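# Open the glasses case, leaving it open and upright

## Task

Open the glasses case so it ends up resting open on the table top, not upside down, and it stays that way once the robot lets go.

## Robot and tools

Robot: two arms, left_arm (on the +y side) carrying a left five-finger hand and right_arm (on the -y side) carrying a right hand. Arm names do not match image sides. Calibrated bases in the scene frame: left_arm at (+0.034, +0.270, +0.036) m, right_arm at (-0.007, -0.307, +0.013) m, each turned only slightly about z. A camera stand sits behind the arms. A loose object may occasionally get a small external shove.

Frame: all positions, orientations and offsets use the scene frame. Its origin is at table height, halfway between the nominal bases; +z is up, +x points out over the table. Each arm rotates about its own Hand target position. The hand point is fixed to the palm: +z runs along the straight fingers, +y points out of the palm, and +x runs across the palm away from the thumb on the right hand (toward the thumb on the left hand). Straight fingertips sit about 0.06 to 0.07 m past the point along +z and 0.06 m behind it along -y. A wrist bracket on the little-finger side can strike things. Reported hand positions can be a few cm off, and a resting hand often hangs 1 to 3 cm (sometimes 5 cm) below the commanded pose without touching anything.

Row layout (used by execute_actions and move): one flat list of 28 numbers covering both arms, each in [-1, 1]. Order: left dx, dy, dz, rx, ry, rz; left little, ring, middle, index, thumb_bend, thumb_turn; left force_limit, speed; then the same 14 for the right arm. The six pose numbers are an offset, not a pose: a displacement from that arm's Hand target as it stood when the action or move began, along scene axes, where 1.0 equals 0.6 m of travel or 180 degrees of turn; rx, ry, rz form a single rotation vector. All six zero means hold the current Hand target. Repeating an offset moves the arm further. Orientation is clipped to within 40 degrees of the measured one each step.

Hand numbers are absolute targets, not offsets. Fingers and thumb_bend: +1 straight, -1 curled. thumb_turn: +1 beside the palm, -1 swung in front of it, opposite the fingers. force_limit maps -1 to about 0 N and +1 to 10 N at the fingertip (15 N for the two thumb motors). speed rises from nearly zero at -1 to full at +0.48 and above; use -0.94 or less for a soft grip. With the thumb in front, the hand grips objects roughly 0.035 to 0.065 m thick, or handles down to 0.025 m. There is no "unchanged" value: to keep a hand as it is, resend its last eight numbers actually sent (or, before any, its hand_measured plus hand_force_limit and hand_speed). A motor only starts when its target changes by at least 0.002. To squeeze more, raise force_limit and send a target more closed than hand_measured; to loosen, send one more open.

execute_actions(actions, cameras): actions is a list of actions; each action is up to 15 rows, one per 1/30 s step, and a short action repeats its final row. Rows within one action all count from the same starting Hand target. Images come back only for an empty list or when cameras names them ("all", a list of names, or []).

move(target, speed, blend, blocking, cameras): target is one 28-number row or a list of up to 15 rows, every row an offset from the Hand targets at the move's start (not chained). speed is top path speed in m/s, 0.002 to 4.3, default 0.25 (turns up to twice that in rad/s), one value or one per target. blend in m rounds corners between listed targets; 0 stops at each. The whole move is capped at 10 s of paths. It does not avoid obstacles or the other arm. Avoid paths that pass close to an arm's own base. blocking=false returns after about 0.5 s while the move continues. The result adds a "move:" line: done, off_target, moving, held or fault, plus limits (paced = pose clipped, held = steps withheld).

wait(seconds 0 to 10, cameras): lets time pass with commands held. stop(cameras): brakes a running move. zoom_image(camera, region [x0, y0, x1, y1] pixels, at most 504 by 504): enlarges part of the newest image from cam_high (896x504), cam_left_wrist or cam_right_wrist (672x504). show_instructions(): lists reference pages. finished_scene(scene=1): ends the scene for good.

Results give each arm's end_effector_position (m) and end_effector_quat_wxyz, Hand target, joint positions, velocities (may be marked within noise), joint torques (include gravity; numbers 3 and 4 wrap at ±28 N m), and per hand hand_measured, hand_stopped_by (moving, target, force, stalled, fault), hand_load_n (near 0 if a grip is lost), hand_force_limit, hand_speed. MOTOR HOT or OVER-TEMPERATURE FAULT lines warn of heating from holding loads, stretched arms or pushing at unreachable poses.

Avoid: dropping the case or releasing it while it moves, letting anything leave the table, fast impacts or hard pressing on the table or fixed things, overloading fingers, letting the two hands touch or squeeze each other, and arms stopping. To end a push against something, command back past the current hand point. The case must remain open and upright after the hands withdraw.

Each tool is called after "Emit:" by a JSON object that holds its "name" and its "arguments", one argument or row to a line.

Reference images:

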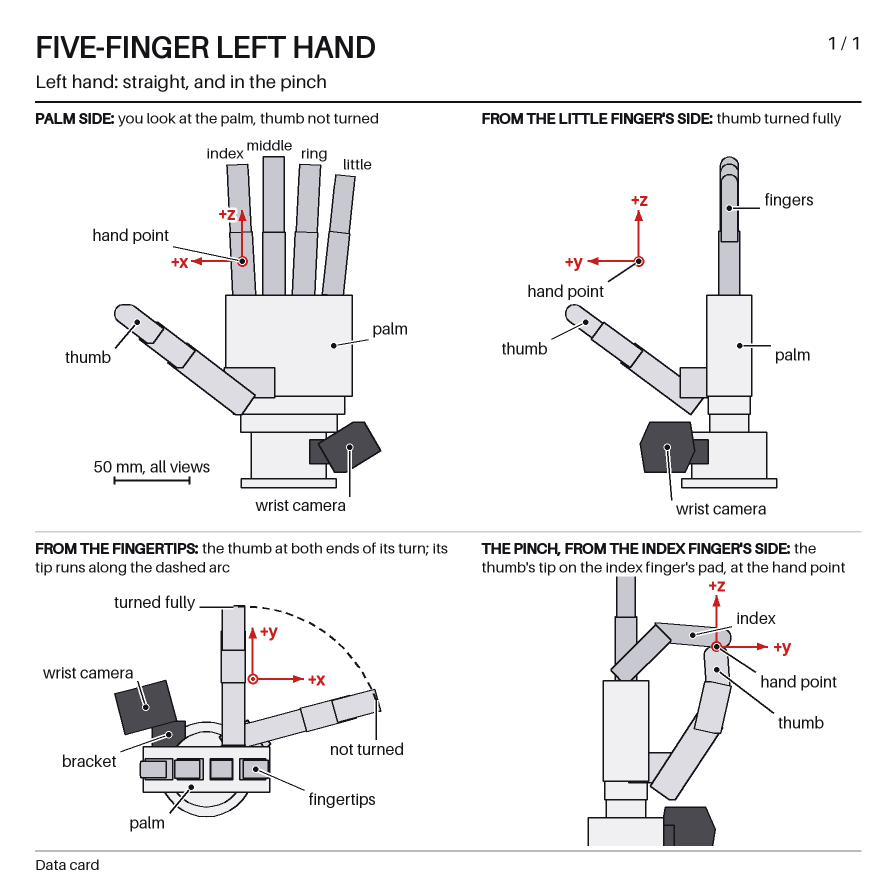

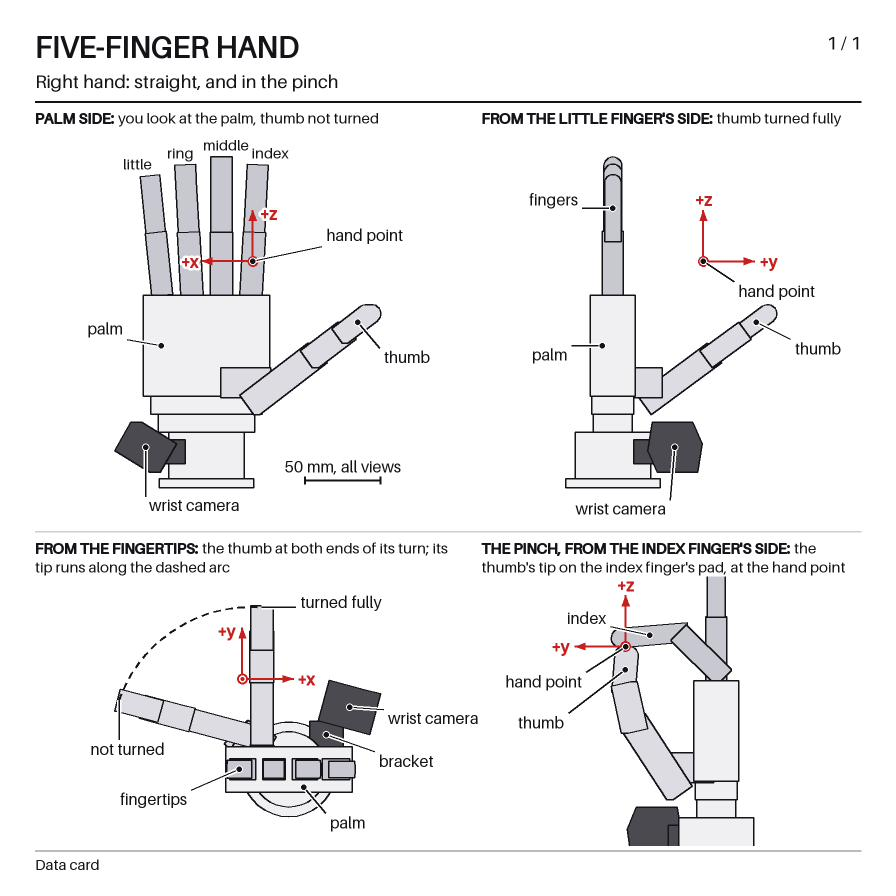

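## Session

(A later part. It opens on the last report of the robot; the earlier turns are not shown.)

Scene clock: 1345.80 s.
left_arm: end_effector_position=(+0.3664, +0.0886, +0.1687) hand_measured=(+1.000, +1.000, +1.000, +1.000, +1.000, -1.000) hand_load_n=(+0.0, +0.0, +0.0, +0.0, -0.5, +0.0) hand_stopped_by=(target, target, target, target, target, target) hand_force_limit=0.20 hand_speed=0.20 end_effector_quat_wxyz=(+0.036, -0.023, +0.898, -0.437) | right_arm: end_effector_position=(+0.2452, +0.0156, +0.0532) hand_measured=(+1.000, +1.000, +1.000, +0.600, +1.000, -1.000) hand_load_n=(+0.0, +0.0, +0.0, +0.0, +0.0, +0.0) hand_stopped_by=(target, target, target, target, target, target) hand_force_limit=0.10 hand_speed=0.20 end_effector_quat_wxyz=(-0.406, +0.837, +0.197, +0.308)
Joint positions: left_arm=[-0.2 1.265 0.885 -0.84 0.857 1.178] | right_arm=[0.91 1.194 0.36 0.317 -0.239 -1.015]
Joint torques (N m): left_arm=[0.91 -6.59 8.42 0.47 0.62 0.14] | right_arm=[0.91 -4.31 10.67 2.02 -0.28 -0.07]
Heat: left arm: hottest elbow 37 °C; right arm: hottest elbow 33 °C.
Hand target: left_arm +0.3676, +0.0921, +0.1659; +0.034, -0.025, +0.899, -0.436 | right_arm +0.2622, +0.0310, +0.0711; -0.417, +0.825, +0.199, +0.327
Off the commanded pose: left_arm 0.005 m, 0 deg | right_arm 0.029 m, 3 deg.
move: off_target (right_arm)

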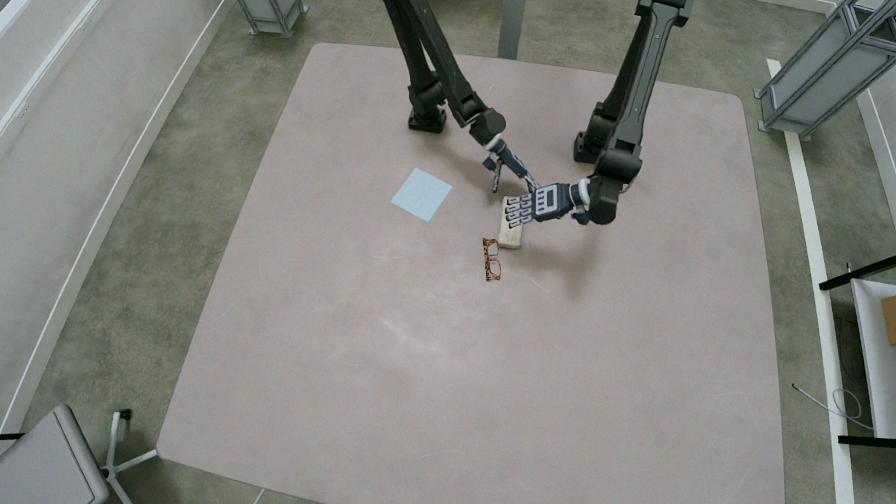

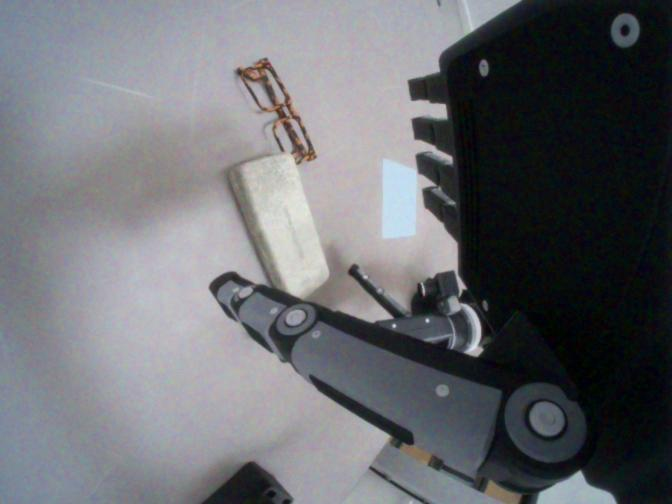

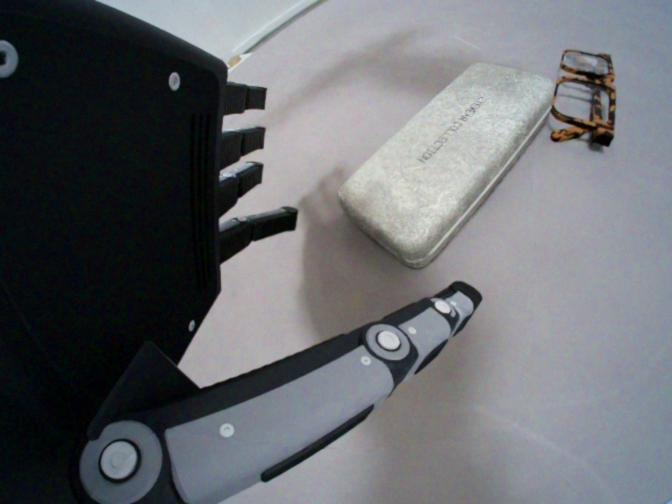

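Emit:
{"name": "move", "arguments": {
  "target": [0,0,0,0,0,0, 1,1,1,1,1,-1,0.2,0.2, 0.069,0.007,-0.045,0,0,0.0, 1,1,1,0.6,1,-1,0.1,0.2],
  "speed": 0.08,
  "cameras": ["all"]
}}

Emit:
{"name": "zoom_image", "arguments": {
  "camera": "cam_right_wrist",
  "region": [230, 50, 530, 330]
}}

Scene clock: 1364.77 s.
left_arm: end_effector_position=(+0.3664, +0.0886, +0.1687) hand_measured=(+1.000, +1.000, +1.000, +1.000, +1.000, -1.000) hand_load_n=(+0.0, +0.0, +0.0, +0.0, +0.0, +0.0) hand_stopped_by=(target, target, target, target, target, target) hand_force_limit=0.20 hand_speed=0.20 end_effector_quat_wxyz=(+0.036, -0.023, +0.898, -0.437) | right_arm: end_effector_position=(+0.2865, +0.0230, +0.0312) hand_measured=(+1.000, +1.000, +1.000, +0.600, +1.000, -1.000) hand_load_n=(+0.0, +0.0, +0.0, +0.0, +0.0, +0.0) hand_stopped_by=(target, target, target, target, target, target) hand_force_limit=0.10 hand_speed=0.20 end_effector_quat_wxyz=(-0.409, +0.835, +0.196, +0.310)
Joint positions: left_arm=[-0.2 1.265 0.885 -0.84 0.857 1.178] | right_arm=[0.817 1.379 0.416 0.441 -0.322 -1.059]
Joint torques (N m): left_arm=[0.91 -6.59 8.43 0.47 0.62 0.14] | right_arm=[0.97 -5.95 9.37 1.95 -0.29 -0.05]
Heat: left arm: hottest elbow 36 °C; right arm: hottest elbow 34 °C.
Hand target: left_arm +0.3676, +0.0921, +0.1659; +0.034, -0.025, +0.899, -0.436 | right_arm +0.3037, +0.0352, +0.0442; -0.417, +0.825, +0.199, +0.327
Off the commanded pose: left_arm 0.005 m, 0 deg | right_arm 0.025 m, 2 deg.
move: off_target (right_arm)

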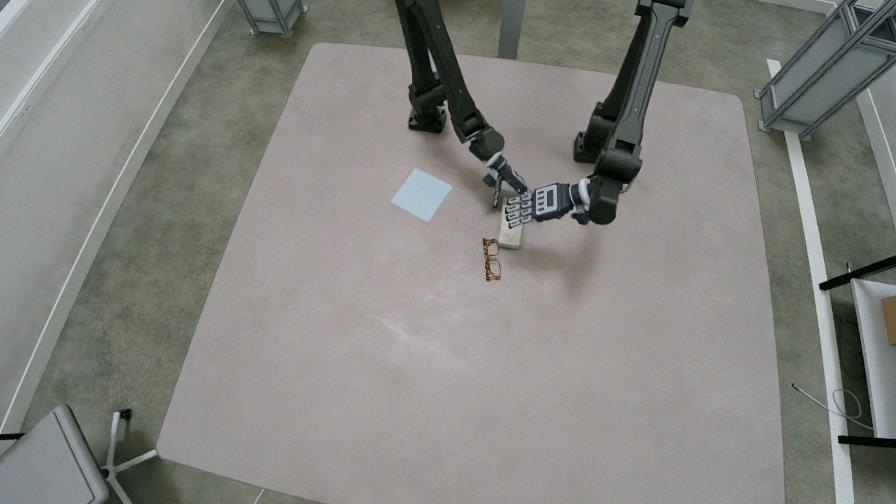

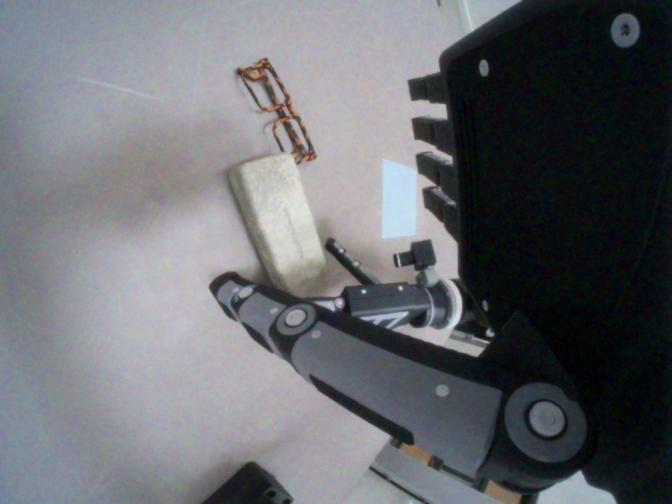

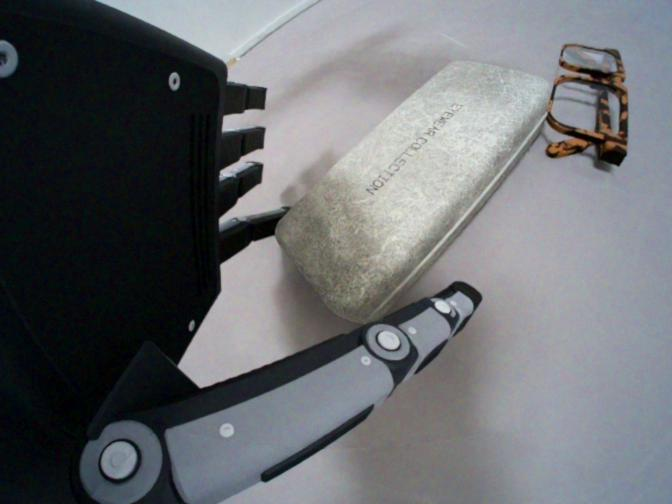

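Scaled by 1.680 from the camera's 672x504 image, which has a finer 960x720 frame.

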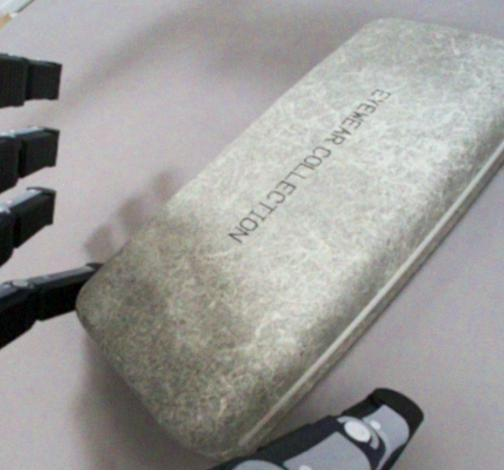

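Emit:
{"name": "move", "arguments": {
  "target": [0,0,0,0,0,0, 1,1,1,1,1,-1,0.2,0.2, 0,0,0,0,0,0.0, 1,1,1,0.6,0.3,-1,-0.1,-0.3],
  "speed": 0.05,
  "cameras": ["all"]
}}

Emit:
{"name": "zoom_image", "arguments": {
  "camera": "cam_right_wrist",
  "region": [230, 50, 530, 330]
}}

Scene clock: 1374.40 s.
left_arm: end_effector_position=(+0.3664, +0.0886, +0.1687) hand_measured=(+1.000, +1.000, +1.000, +1.000, +1.000, -1.000) hand_load_n=(+0.0, +0.0, +0.0, +0.0, +0.0, +0.0) hand_stopped_by=(target, target, target, target, target, target) hand_force_limit=0.20 hand_speed=0.20 end_effector_quat_wxyz=(+0.036, -0.023, +0.898, -0.437) | right_arm: end_effector_position=(+0.2866, +0.0229, +0.0309) hand_measured=(+1.000, +1.000, +1.000, +0.600, +0.478, -1.000) hand_load_n=(+0.0, +0.0, +0.0, +2.0, +3.5, +0.0) hand_stopped_by=(target, target, target, target, force, target) hand_force_limit=-0.10 hand_speed=-0.30 end_effector_quat_wxyz=(-0.409, +0.835, +0.196, +0.310)
Joint positions: left_arm=[-0.2 1.265 0.885 -0.84 0.857 1.178] | right_arm=[0.816 1.38 0.416 0.441 -0.323 -1.06]
Joint torques (N m): left_arm=[0.97 -6.59 8.42 0.49 0.63 0.14] | right_arm=[0.91 -5.89 9.35 1.96 -0.27 -0.05]
Heat: left arm: hottest elbow 36 °C; right arm: hottest elbow 34 °C.
Hand target: left_arm +0.3676, +0.0921, +0.1659; +0.034, -0.025, +0.899, -0.436 | right_arm +0.3036, +0.0352, +0.0441; -0.417, +0.825, +0.199, +0.327
Off the commanded pose: left_arm 0.005 m, 0 deg | right_arm 0.025 m, 3 deg.
move: off_target (right_arm)

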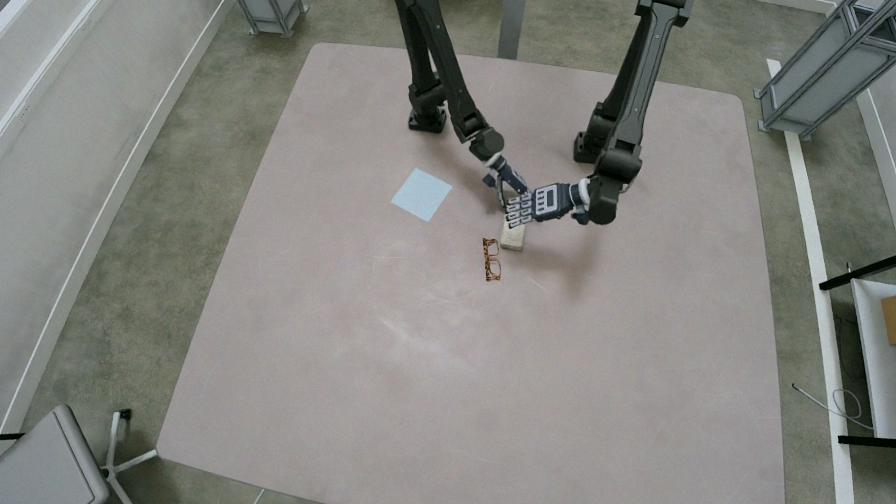

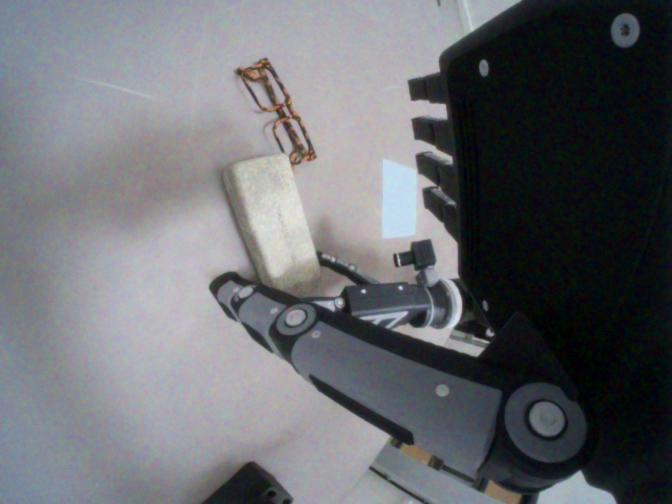

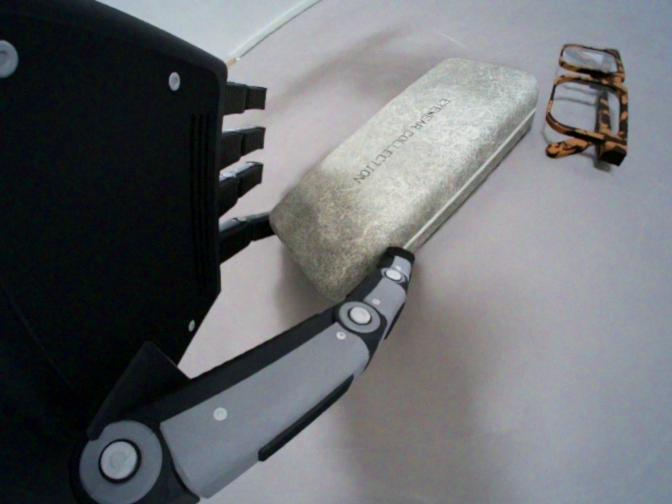

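Scaled by 1.680 from the camera's 672x504 image, which has a finer 960x720 frame.

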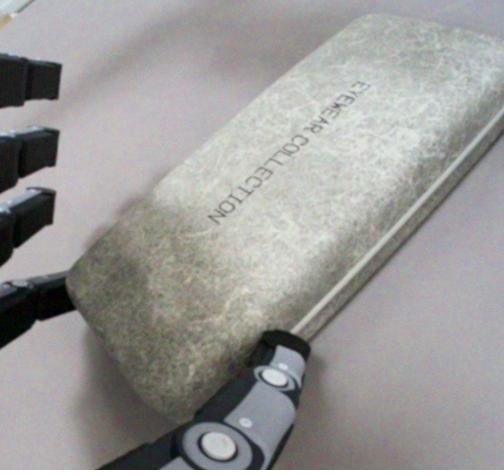

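Emit:
{"name": "move", "arguments": {
  "target": [
    [0,0,0,0,0,0, 1,1,1,1,1,-1,0.2,0.2, 0,0,0,0,0,0.0, 1,1,1,1,1,-1,-0.1,0.2],
    [0,0.05,0.03,0,0,0, 1,1,1,1,1,-1,0.2,0.2, -0.09,-0.02,0.1,0,0,0.0, 1,1,1,1,1,-1,-0.1,0.2]
  ],
  "speed": 0.12,
  "cameras": ["cam_right_wrist"]
}}

Scene clock: 1434.70 s.
left_arm: end_effector_position=(+0.3506, +0.1205, +0.1659) hand_measured=(+1.000, +1.000, +1.000, +1.000, +1.000, -1.000) hand_load_n=(+0.0, +0.0, +0.0, +0.0, +0.0, +0.0) hand_stopped_by=(target, target, target, target, target, target) hand_force_limit=0.20 hand_speed=0.20 end_effector_quat_wxyz=(+0.012, -0.036, +0.900, -0.433) | right_arm: end_effector_position=(+0.2530, +0.0218, +0.1020) hand_measured=(+1.000, +1.000, +1.000, +1.000, +1.000, -1.000) hand_load_n=(+0.0, +0.0, +0.0, +0.0, +0.0, +0.0) hand_stopped_by=(target, target, target, target, target, target) hand_force_limit=-0.10 hand_speed=0.20 end_effector_quat_wxyz=(-0.414, +0.825, +0.200, +0.329)
Joint positions: left_arm=[-0.115 1.265 0.885 -0.991 0.881 1.302] | right_arm=[0.91 1.071 0.416 0.185 -0.231 -1.025]
Joint torques (N m): left_arm=[0.85 -7.36 11.82 0.16 0.66 0.17] | right_arm=[2.2 -5.6 8.31 1.03 0.01 0.09]
Heat: left arm: hottest elbow 36 °C; right arm: hottest elbow 33 °C.
Hand target: left_arm +0.3676, +0.1220, +0.1839; +0.034, -0.025, +0.899, -0.437 | right_arm +0.2496, +0.0232, +0.1041; -0.417, +0.825, +0.199, +0.327
Off the commanded pose: left_arm 0.025 m, 3 deg | right_arm 0.004 m, 0 deg.
move: off_target (left_arm)
Images, in order (width x height): cam_right_wrist 672x504.

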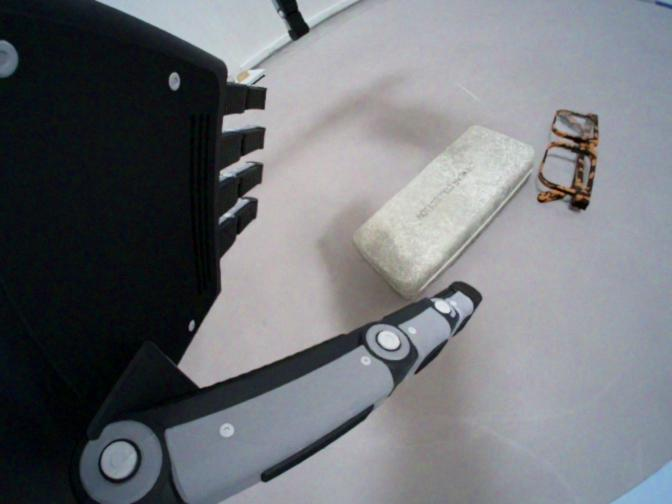

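Emit:
{"name": "wait", "arguments": {
  "seconds": 0,
  "cameras": ["cam_left_wrist","cam_high"]
}}

Emit:
{"name": "zoom_image", "arguments": {
  "camera": "cam_left_wrist",
  "region": [150, 100, 400, 320]
}}

Scene clock: 1481.80 s.
left_arm: end_effector_position=(+0.3507, +0.1205, +0.1659) hand_measured=(+1.000, +1.000, +1.000, +1.000, +1.000, -1.000) hand_load_n=(+0.0, +0.0, +0.0, +0.0, +0.0, +0.0) hand_stopped_by=(target, target, target, target, target, target) hand_force_limit=0.20 hand_speed=0.20 end_effector_quat_wxyz=(+0.012, -0.036, +0.900, -0.433) | right_arm: end_effector_position=(+0.2530, +0.0218, +0.1020) hand_measured=(+1.000, +1.000, +1.000, +1.000, +1.000, -1.000) hand_load_n=(+0.0, +0.0, +0.0, +0.0, +0.0, +0.0) hand_stopped_by=(target, target, target, target, target, target) hand_force_limit=-0.10 hand_speed=0.20 end_effector_quat_wxyz=(-0.414, +0.825, +0.200, +0.329)
Joint positions: left_arm=[-0.115 1.265 0.885 -0.991 0.881 1.303] | right_arm=[0.91 1.071 0.416 0.185 -0.231 -1.025]
Joint torques (N m): left_arm=[0.85 -7.41 11.81 0.12 0.66 0.14] | right_arm=[2.55 -5.25 8.24 1.13 0.03 0.11]
Heat: left arm: hottest elbow 39 °C; right arm: hottest elbow 32 °C.
Hand target: left_arm +0.3676, +0.1221, +0.1839; +0.034, -0.025, +0.899, -0.437 | right_arm +0.2496, +0.0232, +0.1042; -0.417, +0.824, +0.199, +0.327
Off the commanded pose: left_arm 0.025 m, 3 deg | right_arm 0.004 m, 0 deg.
Images, in order (width x height): cam_high 896x504, cam_left_wrist 672x504.

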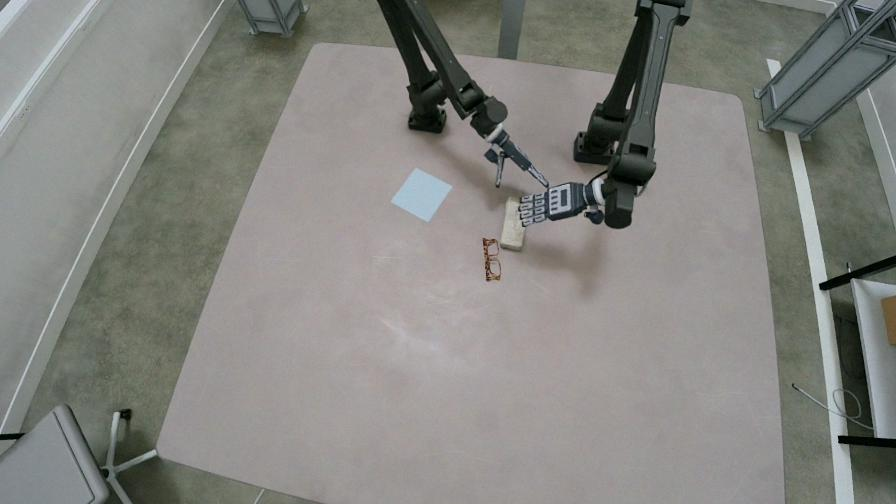

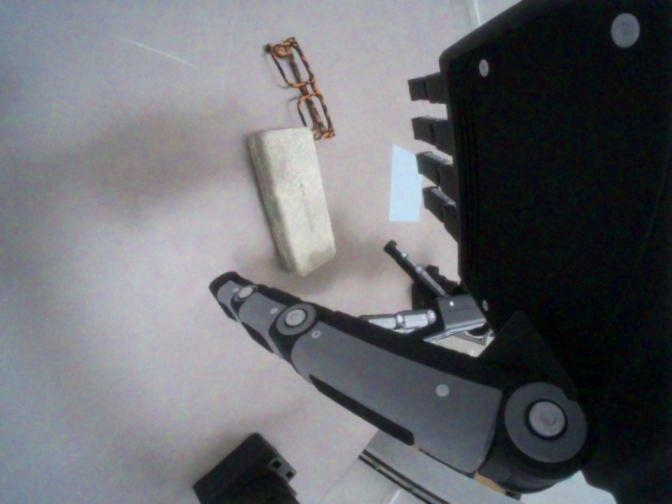

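Scaled by 2.016 from the camera's 672x504 image, which has a finer 960x720 frame.

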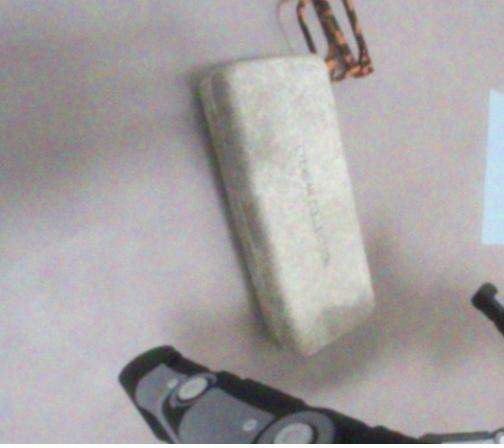

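Emit:
{"name": "move", "arguments": {
  "target": [
    [0,0.0,0.03,0,0,0, 1,1,1,1,1,-1,0.2,0.2, 0.084,-0.172,0.093,-0.0143,0.2487,-0.0133, 1,1,1,1,1,-1,-0.1,0.2],
    [-0.05,0,0.03,0,0,0, 1,1,1,1,1,-1,0.2,0.2, 0.251,-0.105,0.06,-0.0143,0.2487,-0.0133, 1,1,1,1,1,-1,-0.1,0.2],
    [-0.126,-0.09,-0.11,0,0,0, 1,1,1,1,1,-1,0.2,0.2, 0.251,-0.105,0.06,-0.0143,0.2487,-0.0133, 1,1,1,1,1,-1,-0.1,0.2]
  ],
  "speed": 0.25,
  "blend": 0.02,
  "cameras": ["all"]
}}

Scene clock: 1521.30 s.
left_arm: end_effector_position=(+0.3043, +0.0785, +0.1253) hand_measured=(+1.000, +1.000, +1.000, +1.000, +1.000, -1.000) hand_load_n=(-1.0, +0.0, +0.0, +0.0, +0.0, +0.0) hand_stopped_by=(target, target, target, target, target, target) hand_force_limit=0.20 hand_speed=0.20 end_effector_quat_wxyz=(+0.051, -0.035, +0.899, -0.434) | right_arm: end_effector_position=(+0.3892, -0.0601, +0.1136) hand_measured=(+1.000, +1.000, +1.000, +1.000, +1.000, -1.000) hand_load_n=(+0.0, -0.5, +0.0, -3.0, +0.0, +0.0) hand_stopped_by=(target, target, target, target, target, target) hand_force_limit=-0.10 hand_speed=0.20 end_effector_quat_wxyz=(-0.414, +0.910, +0.000, -0.019)
Joint positions: left_arm=[-0.279 1.113 0.633 -0.617 0.804 1.03] | right_arm=[0.345 1.575 1.126 -0.827 -0.815 -1.13]
Joint torques (N m): left_arm=[-2.49 -4.66 6.78 1.48 0.73 -0.04] | right_arm=[3.25 -13.33 12.27 0.47 -2.25 0.26]
Heat: left arm: hottest elbow 39 °C; right arm: hottest elbow 33 °C.
Hand target: left_arm +0.2920, +0.0680, +0.1179; +0.034, -0.025, +0.899, -0.436 | right_arm +0.4002, -0.0397, +0.1401; -0.436, +0.900, +0.016, -0.007
Off the commanded pose: left_arm 0.018 m, 2 deg | right_arm 0.035 m, 4 deg.
move: off_target (left_arm, right_arm)

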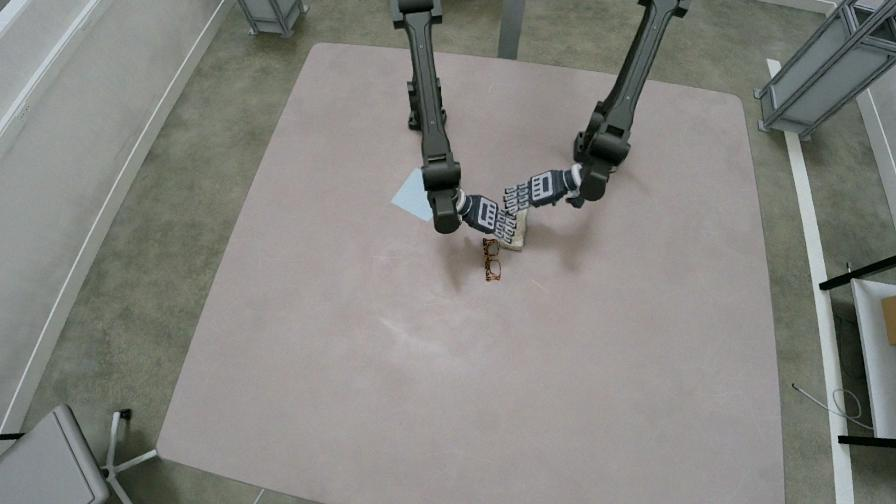

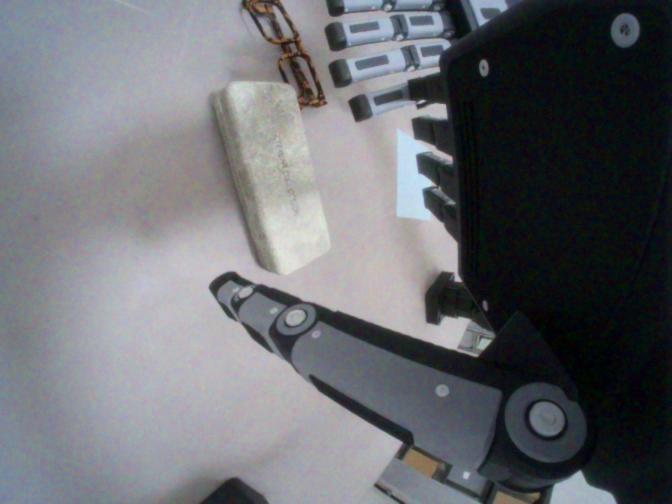

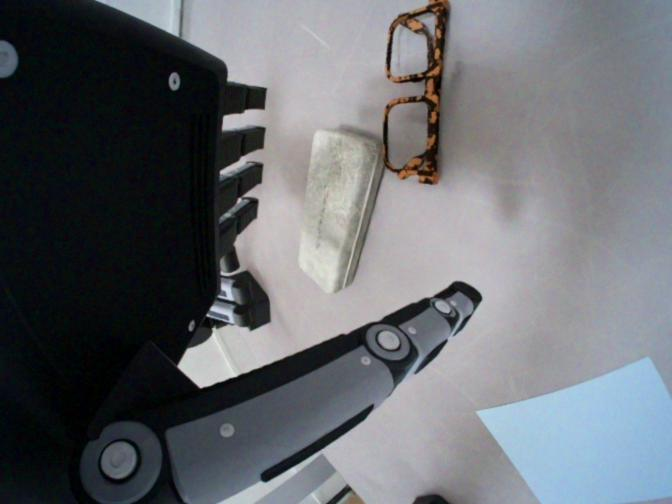

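Emit:
{"name": "move", "arguments": {
  "target": [0,0,0,0,0,0, 1,1,1,1,1,-1,0.2,0.2, 0.05,-0.06,0.02,0,0,0, 1,1,1,1,1,-1,-0.1,0.2],
  "speed": 0.1,
  "cameras": ["cam_right_wrist"]
}}

Scene clock: 1527.27 s.
left_arm: end_effector_position=(+0.2949, +0.0704, +0.1205) hand_measured=(+1.000, +1.000, +1.000, +1.000, +1.000, -1.000) hand_load_n=(+0.0, +0.0, +0.0, +0.0, +0.0, +0.0) hand_stopped_by=(target, target, target, target, target, target) hand_force_limit=0.20 hand_speed=0.20 end_effector_quat_wxyz=(+0.042, -0.022, +0.898, -0.438) | right_arm: end_effector_position=(+0.4157, -0.0781, +0.1429) hand_measured=(+1.000, +1.000, +1.000, +1.000, +1.000, -1.000) hand_load_n=(+0.0, +0.0, +0.0, +0.0, +0.0, +0.0) hand_stopped_by=(target, target, target, target, target, target) hand_force_limit=-0.10 hand_speed=0.20 end_effector_quat_wxyz=(-0.433, +0.901, +0.008, -0.018)
Joint positions: left_arm=[-0.309 1.114 0.618 -0.602 0.811 1.027] | right_arm=[0.279 1.602 1.233 -0.962 -0.871 -1.23]
Joint torques (N m): left_arm=[-0.5 -4.6 7.97 1.02 0.44 -0.09] | right_arm=[1.44 -11.81 11.95 -0.02 -0.91 -0.04]
Heat: left arm: hottest elbow 39 °C; right arm: hottest elbow 33 °C.
Hand target: left_arm +0.2920, +0.0680, +0.1179; +0.034, -0.025, +0.899, -0.437 | right_arm +0.4302, -0.0758, +0.1520; -0.436, +0.900, +0.015, -0.007
Off the commanded pose: left_arm 0.005 m, 1 deg | right_arm 0.017 m, 2 deg.
move: off_target (right_arm)
Images, in order (width x height): cam_right_wrist 672x504.

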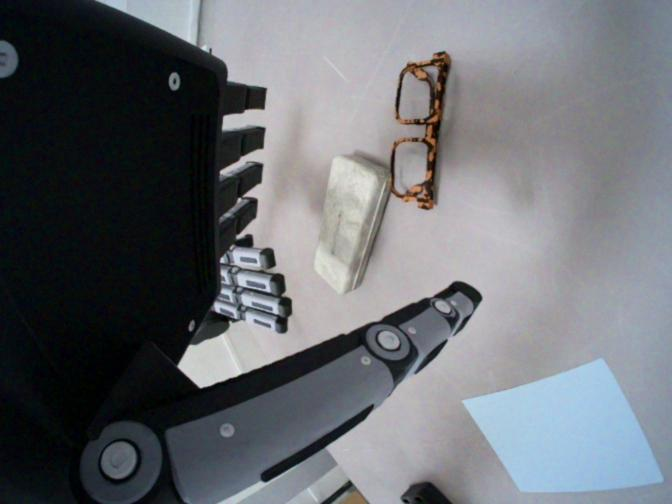

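Emit:
{"name": "move", "arguments": {
  "target": [0,-0.018,-0.085,0,0,0, 1,1,1,1,1,-1,0.2,0.2, 0,0,0,0,0,0, 1,1,1,1,1,-1,-0.1,0.2],
  "speed": 0.12,
  "cameras": ["cam_left_wrist","cam_right_wrist"]
}}

Emit:
{"name": "zoom_image", "arguments": {
  "camera": "cam_left_wrist",
  "region": [130, 20, 480, 330]
}}

Emit:
{"name": "zoom_image", "arguments": {
  "camera": "cam_right_wrist",
  "region": [200, 120, 440, 360]
}}

Scene clock: 1533.60 s.
left_arm: end_effector_position=(+0.2930, +0.0604, +0.0694) hand_measured=(+1.000, +1.000, +1.000, +1.000, +1.000, -1.000) hand_load_n=(+0.0, +0.0, +0.0, +0.0, +0.0, +0.0) hand_stopped_by=(target, target, target, target, target, target) hand_force_limit=0.20 hand_speed=0.20 end_effector_quat_wxyz=(+0.036, -0.025, +0.899, -0.436) | right_arm: end_effector_position=(+0.4158, -0.0781, +0.1428) hand_measured=(+1.000, +1.000, +1.000, +1.000, +1.000, -1.000) hand_load_n=(-0.5, +0.0, +0.0, +0.0, +0.0, +0.0) hand_stopped_by=(target, target, target, target, target, target) hand_force_limit=-0.10 hand_speed=0.20 end_effector_quat_wxyz=(-0.433, +0.901, +0.009, -0.017)
Joint positions: left_arm=[-0.344 1.23 0.54 -0.389 0.795 0.982] | right_arm=[0.279 1.602 1.233 -0.962 -0.871 -1.231]
Joint torques (N m): left_arm=[-0.56 -5.13 6.94 1.76 0.43 -0.1] | right_arm=[1.61 -11.81 11.93 0.09 -0.9 -0.03]
Heat: left arm: hottest elbow 38 °C; right arm: hottest elbow 34 °C.
Hand target: left_arm +0.2921, +0.0572, +0.0671; +0.034, -0.025, +0.899, -0.437 | right_arm +0.4302, -0.0758, +0.1520; -0.436, +0.900, +0.016, -0.007
Off the commanded pose: left_arm 0.004 m, 0 deg | right_arm 0.017 m, 1 deg.
move: off_target (right_arm)
Images, in order (width x height): cam_left_wrist 672x504, cam_right_wrist 672x504.

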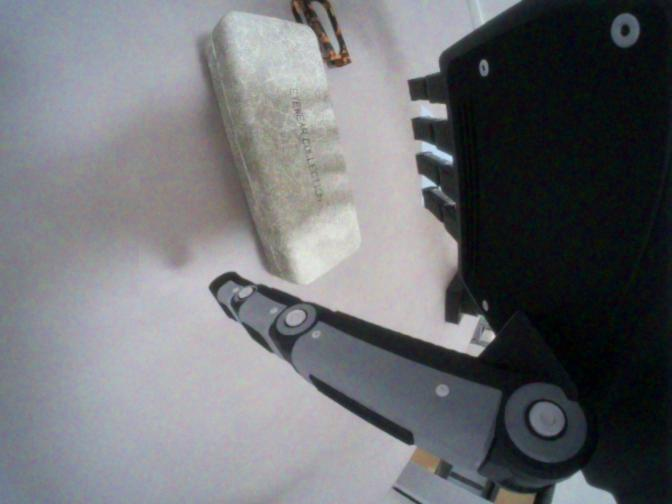

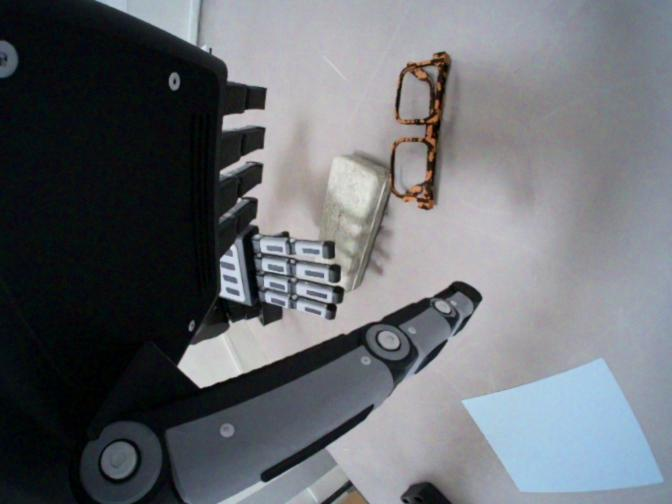

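Scaled by 1.440 from the camera's 672x504 image, which has a finer 960x720 frame.

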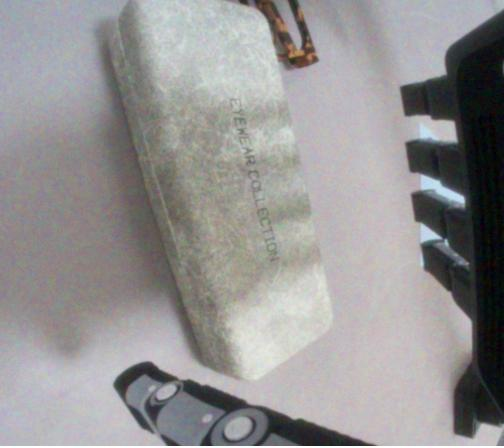

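Scaled by 2.100 from the camera's 672x504 image, which has a finer 960x720 frame.

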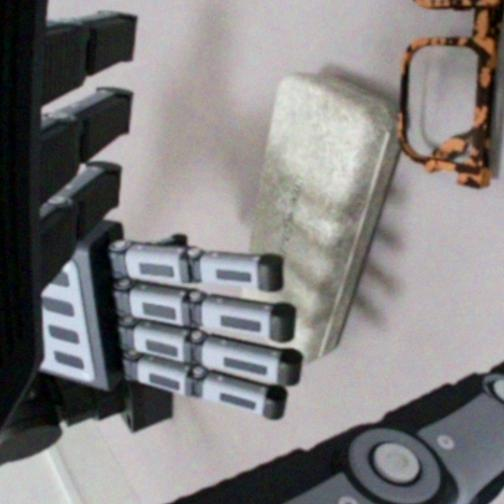

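Emit:
{"name": "move", "arguments": {
  "target": [
    [0.005,0.015,-0.03,0,0,-0.02, 1,1,1,1,1,-1,0.2,0.2, 0,0,0,0,0,0, 1,1,1,1,1,-1,-0.1,0.2],
    [0.005,0.015,-0.076,0,0,-0.02, 1,1,1,1,1,-1,0.2,0.2, 0,0,0,0,0,0, 1,1,1,1,1,-1,-0.1,0.2]
  ],
  "speed": 0.08,
  "cameras": ["cam_left_wrist","cam_right_wrist"]
}}

Emit:
{"name": "zoom_image", "arguments": {
  "camera": "cam_left_wrist",
  "region": [130, 20, 480, 330]
}}

Emit:
{"name": "zoom_image", "arguments": {
  "camera": "cam_right_wrist",
  "region": [200, 120, 440, 360]
}}

Scene clock: 1565.47 s.
left_arm: end_effector_position=(+0.2914, +0.0643, +0.0238) hand_measured=(+1.000, +1.000, +1.000, +1.000, +1.000, -1.000) hand_load_n=(+0.0, +0.0, +0.0, +0.0, +0.0, +0.0) hand_stopped_by=(target, target, target, target, target, target) hand_force_limit=0.20 hand_speed=0.20 end_effector_quat_wxyz=(+0.014, +0.001, +0.900, -0.436) | right_arm: end_effector_position=(+0.4158, -0.0781, +0.1428) hand_measured=(+1.000, +1.000, +1.000, +1.000, +1.000, -1.000) hand_load_n=(+0.0, +0.0, +0.0, +0.0, +0.0, +0.0) hand_stopped_by=(target, target, target, target, target, target) hand_force_limit=-0.10 hand_speed=0.20 end_effector_quat_wxyz=(-0.433, +0.901, +0.009, -0.017)
Joint positions: left_arm=[-0.327 1.39 0.524 -0.307 0.834 1.089] | right_arm=[0.279 1.602 1.233 -0.962 -0.871 -1.231]
Joint torques (N m): left_arm=[0.85 -5.95 5.83 1.51 0.59 0.13] | right_arm=[1.49 -12.1 11.92 0.02 -0.9 -0.03]
Heat: left arm: hottest elbow 36 °C; right arm: hottest elbow 37 °C.
Hand target: left_arm +0.2950, +0.0662, +0.0213; +0.021, +0.003, +0.899, -0.437 | right_arm +0.4302, -0.0758, +0.1520; -0.436, +0.900, +0.016, -0.007
Off the commanded pose: left_arm 0.005 m, 1 deg | right_arm 0.017 m, 1 deg.
move: off_target (right_arm)
Images, in order (width x height): cam_left_wrist 672x504, cam_right_wrist 672x504.

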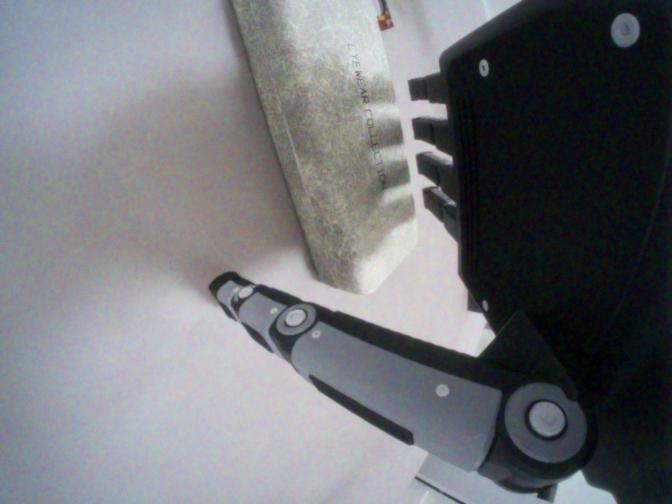

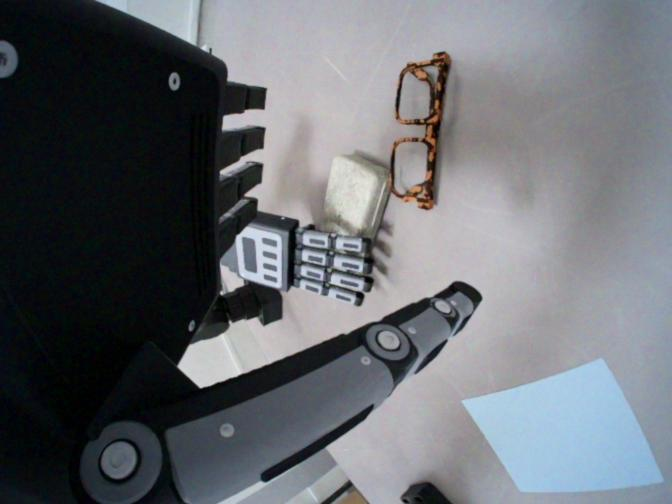

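Scaled by 1.440 from the camera's 672x504 image, which has a finer 960x720 frame.

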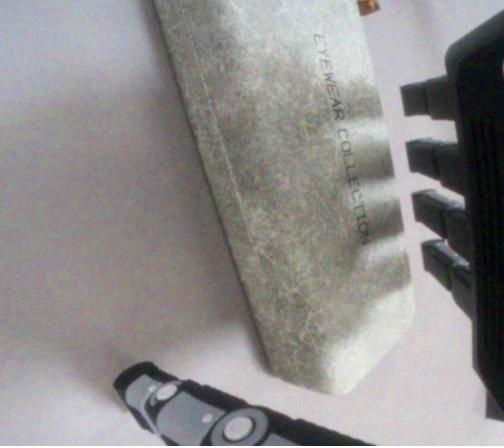

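Scaled by 2.100 from the camera's 672x504 image, which has a finer 960x720 frame.

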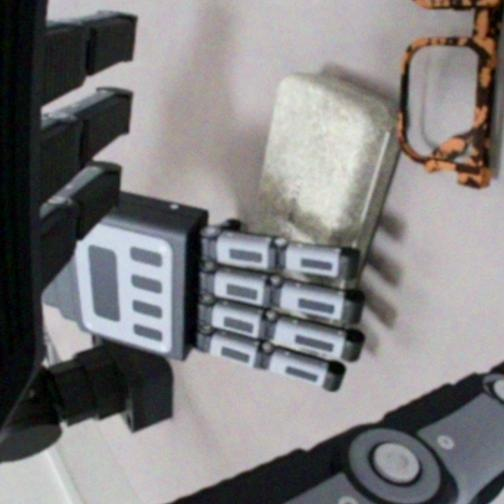

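Emit:
{"name": "move", "arguments": {
  "target": [0,0,0,0,0,0, 0.6,0.6,0.6,0.6,1,-1,0.0,-0.2, 0,0,0,0,0,0, 1,1,1,1,1,-1,-0.1,0.2],
  "speed": 0.08,
  "cameras": []
}}

Emit:
{"name": "move", "arguments": {
  "target": [0,0,0,0,0,0, 0.6,0.6,0.6,0.6,0.2,-1,0.0,-0.4, 0,0,0,0,0,0, 1,1,1,1,1,-1,-0.1,0.2],
  "speed": 0.08,
  "cameras": ["cam_left_wrist","cam_right_wrist"]
}}

Emit:
{"name": "zoom_image", "arguments": {
  "camera": "cam_left_wrist",
  "region": [130, 20, 480, 330]
}}

Emit:
{"name": "zoom_image", "arguments": {
  "camera": "cam_right_wrist",
  "region": [200, 120, 440, 360]
}}

Scene clock: 1574.77 s.
left_arm: end_effector_position=(+0.2920, +0.0636, +0.0242) hand_measured=(+0.600, +0.600, +0.600, +0.600, +1.000, -1.000) hand_load_n=(+0.0, +0.0, +0.0, +0.0, +0.0, +0.0) hand_stopped_by=(target, target, target, target, target, target) hand_force_limit=0.00 hand_speed=-0.20 end_effector_quat_wxyz=(+0.015, +0.003, +0.899, -0.438) | right_arm: end_effector_position=(+0.4158, -0.0781, +0.1428) hand_measured=(+1.000, +1.000, +1.000, +1.000, +1.000, -1.000) hand_load_n=(+0.0, +0.0, +0.0, +0.0, +0.0, +0.0) hand_stopped_by=(target, target, target, target, target, target) hand_force_limit=-0.10 hand_speed=0.20 end_effector_quat_wxyz=(-0.433, +0.901, +0.009, -0.017)
Joint positions: left_arm=[-0.327 1.39 0.523 -0.303 0.837 1.09] | right_arm=[0.279 1.602 1.233 -0.962 -0.871 -1.231]
Joint torques (N m): left_arm=[0.85 -6.01 5.87 1.35 0.47 0.11] | right_arm=[1.26 -12.16 11.92 -0.06 -0.91 -0.03]
Heat: left arm: hottest elbow 35 °C; right arm: hottest elbow 37 °C.
Hand target: left_arm +0.2950, +0.0662, +0.0214; +0.021, +0.003, +0.899, -0.437 | right_arm +0.4302, -0.0758, +0.1520; -0.436, +0.900, +0.016, -0.007
Off the commanded pose: left_arm 0.005 m, 1 deg | right_arm 0.017 m, 1 deg.
move: off_target (right_arm)
No camera images: "cameras" was empty.

Scene clock: 1575.70 s.
left_arm: end_effector_position=(+0.2921, +0.0637, +0.0241) hand_measured=(+0.600, +0.600, +0.600, +0.600, +0.440, -1.000) hand_load_n=(+0.0, +2.0, +0.5, +1.0, +7.0, +2.0) hand_stopped_by=(target, target, target, target, force, target) hand_force_limit=0.00 hand_speed=-0.40 end_effector_quat_wxyz=(+0.016, +0.003, +0.899, -0.438) | right_arm: end_effector_position=(+0.4158, -0.0781, +0.1428) hand_measured=(+1.000, +1.000, +1.000, +1.000, +1.000, -1.000) hand_load_n=(+0.0, +0.0, +0.0, +0.0, +0.0, +0.0) hand_stopped_by=(target, target, target, target, target, target) hand_force_limit=-0.10 hand_speed=0.20 end_effector_quat_wxyz=(-0.433, +0.901, +0.009, -0.017)
Joint positions: left_arm=[-0.327 1.39 0.523 -0.303 0.837 1.09] | right_arm=[0.279 1.602 1.233 -0.962 -0.871 -1.231]
Joint torques (N m): left_arm=[0.91 -6.01 5.85 1.35 0.49 0.11] | right_arm=[1.32 -11.99 12.04 -0.05 -0.92 -0.05]
Heat: left arm: hottest elbow 35 °C; right arm: hottest elbow 37 °C.
Hand target: left_arm +0.2950, +0.0662, +0.0214; +0.021, +0.003, +0.899, -0.437 | right_arm +0.4302, -0.0758, +0.1520; -0.436, +0.900, +0.016, -0.007
Off the commanded pose: left_arm 0.005 m, 1 deg | right_arm 0.017 m, 1 deg.
move: off_target (right_arm)
Images, in order (width x height): cam_left_wrist 672x504, cam_right_wrist 672x504.

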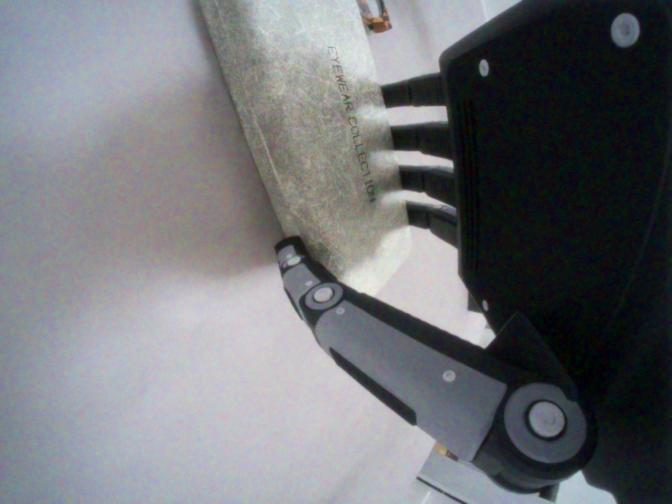

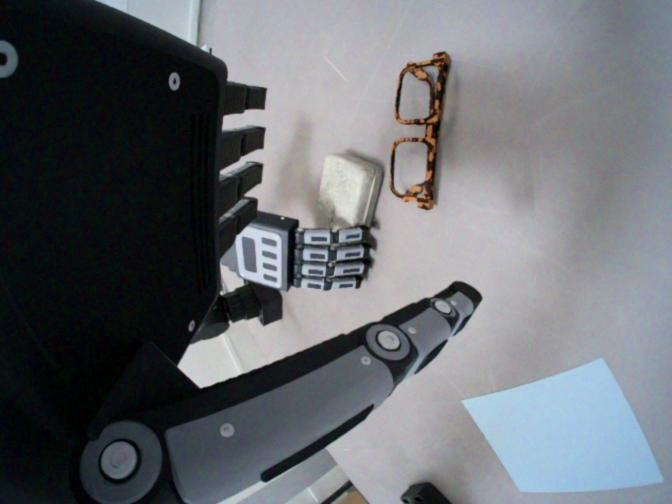

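Scaled by 1.440 from the camera's 672x504 image, which has a finer 960x720 frame.

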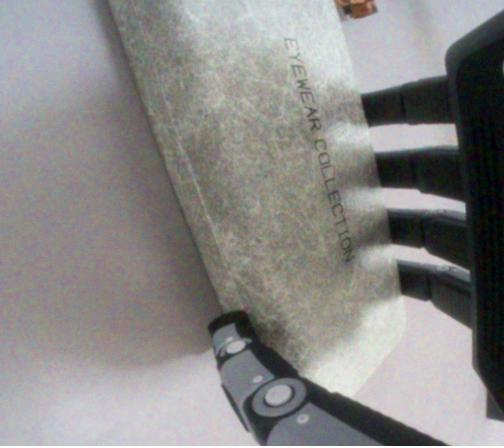

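Scaled by 2.100 from the camera's 672x504 image, which has a finer 960x720 frame.

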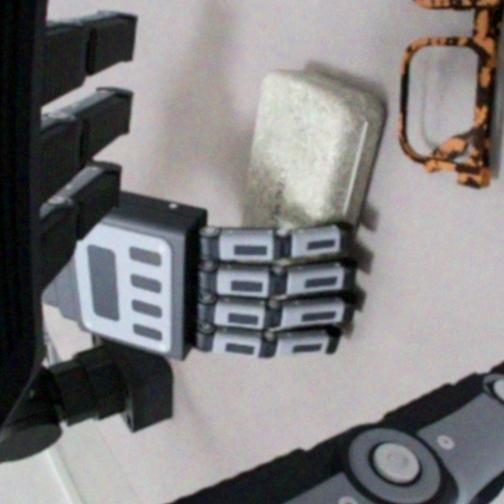

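Emit:
{"name": "move", "arguments": {
  "target": [
    [0,0,0,0,0,0, 0.6,0.6,0.6,0.6,0.6,-1,0.0,-0.2, 0,0,0,0,0,0, 1,1,1,1,1,-1,-0.1,0.2],
    [0,0,-0.01,0,0,0, 0.6,0.6,0.6,0.6,0.6,-1,0.0,-0.2, 0,0,0,0,0,0, 1,1,1,1,1,-1,-0.1,0.2]
  ],
  "speed": 0.05,
  "cameras": []
}}

Scene clock: 1584.90 s.
left_arm: end_effector_position=(+0.2941, +0.0631, +0.0200) hand_measured=(+0.600, +0.600, +0.600, +0.600, +0.600, -1.000) hand_load_n=(+0.0, +0.0, +0.0, +0.0, +0.0, +0.0) hand_stopped_by=(target, target, target, target, target, target) hand_force_limit=0.00 hand_speed=-0.20 end_effector_quat_wxyz=(+0.017, +0.003, +0.899, -0.438) | right_arm: end_effector_position=(+0.4158, -0.0781, +0.1428) hand_measured=(+1.000, +1.000, +1.000, +1.000, +1.000, -1.000) hand_load_n=(+0.0, +0.0, +0.0, +0.0, +0.0, +0.0) hand_stopped_by=(target, target, target, target, target, target) hand_force_limit=-0.10 hand_speed=0.20 end_effector_quat_wxyz=(-0.433, +0.901, +0.009, -0.017)
Joint positions: left_arm=[-0.327 1.407 0.523 -0.283 0.837 1.09] | right_arm=[0.279 1.602 1.233 -0.962 -0.871 -1.231]
Joint torques (N m): left_arm=[0.85 -6.01 5.3 1.52 0.49 0.11] | right_arm=[1.44 -12.1 11.99 -0.08 -0.91 -0.02]
Heat: left arm: hottest elbow 35 °C; right arm: hottest elbow 37 °C.
Hand target: left_arm +0.2950, +0.0662, +0.0154; +0.021, +0.003, +0.899, -0.437 | right_arm +0.4302, -0.0758, +0.1520; -0.436, +0.900, +0.016, -0.007
Off the commanded pose: left_arm 0.006 m, 0 deg | right_arm 0.017 m, 1 deg.
move: off_target (right_arm)
No camera images: "cameras" was empty.


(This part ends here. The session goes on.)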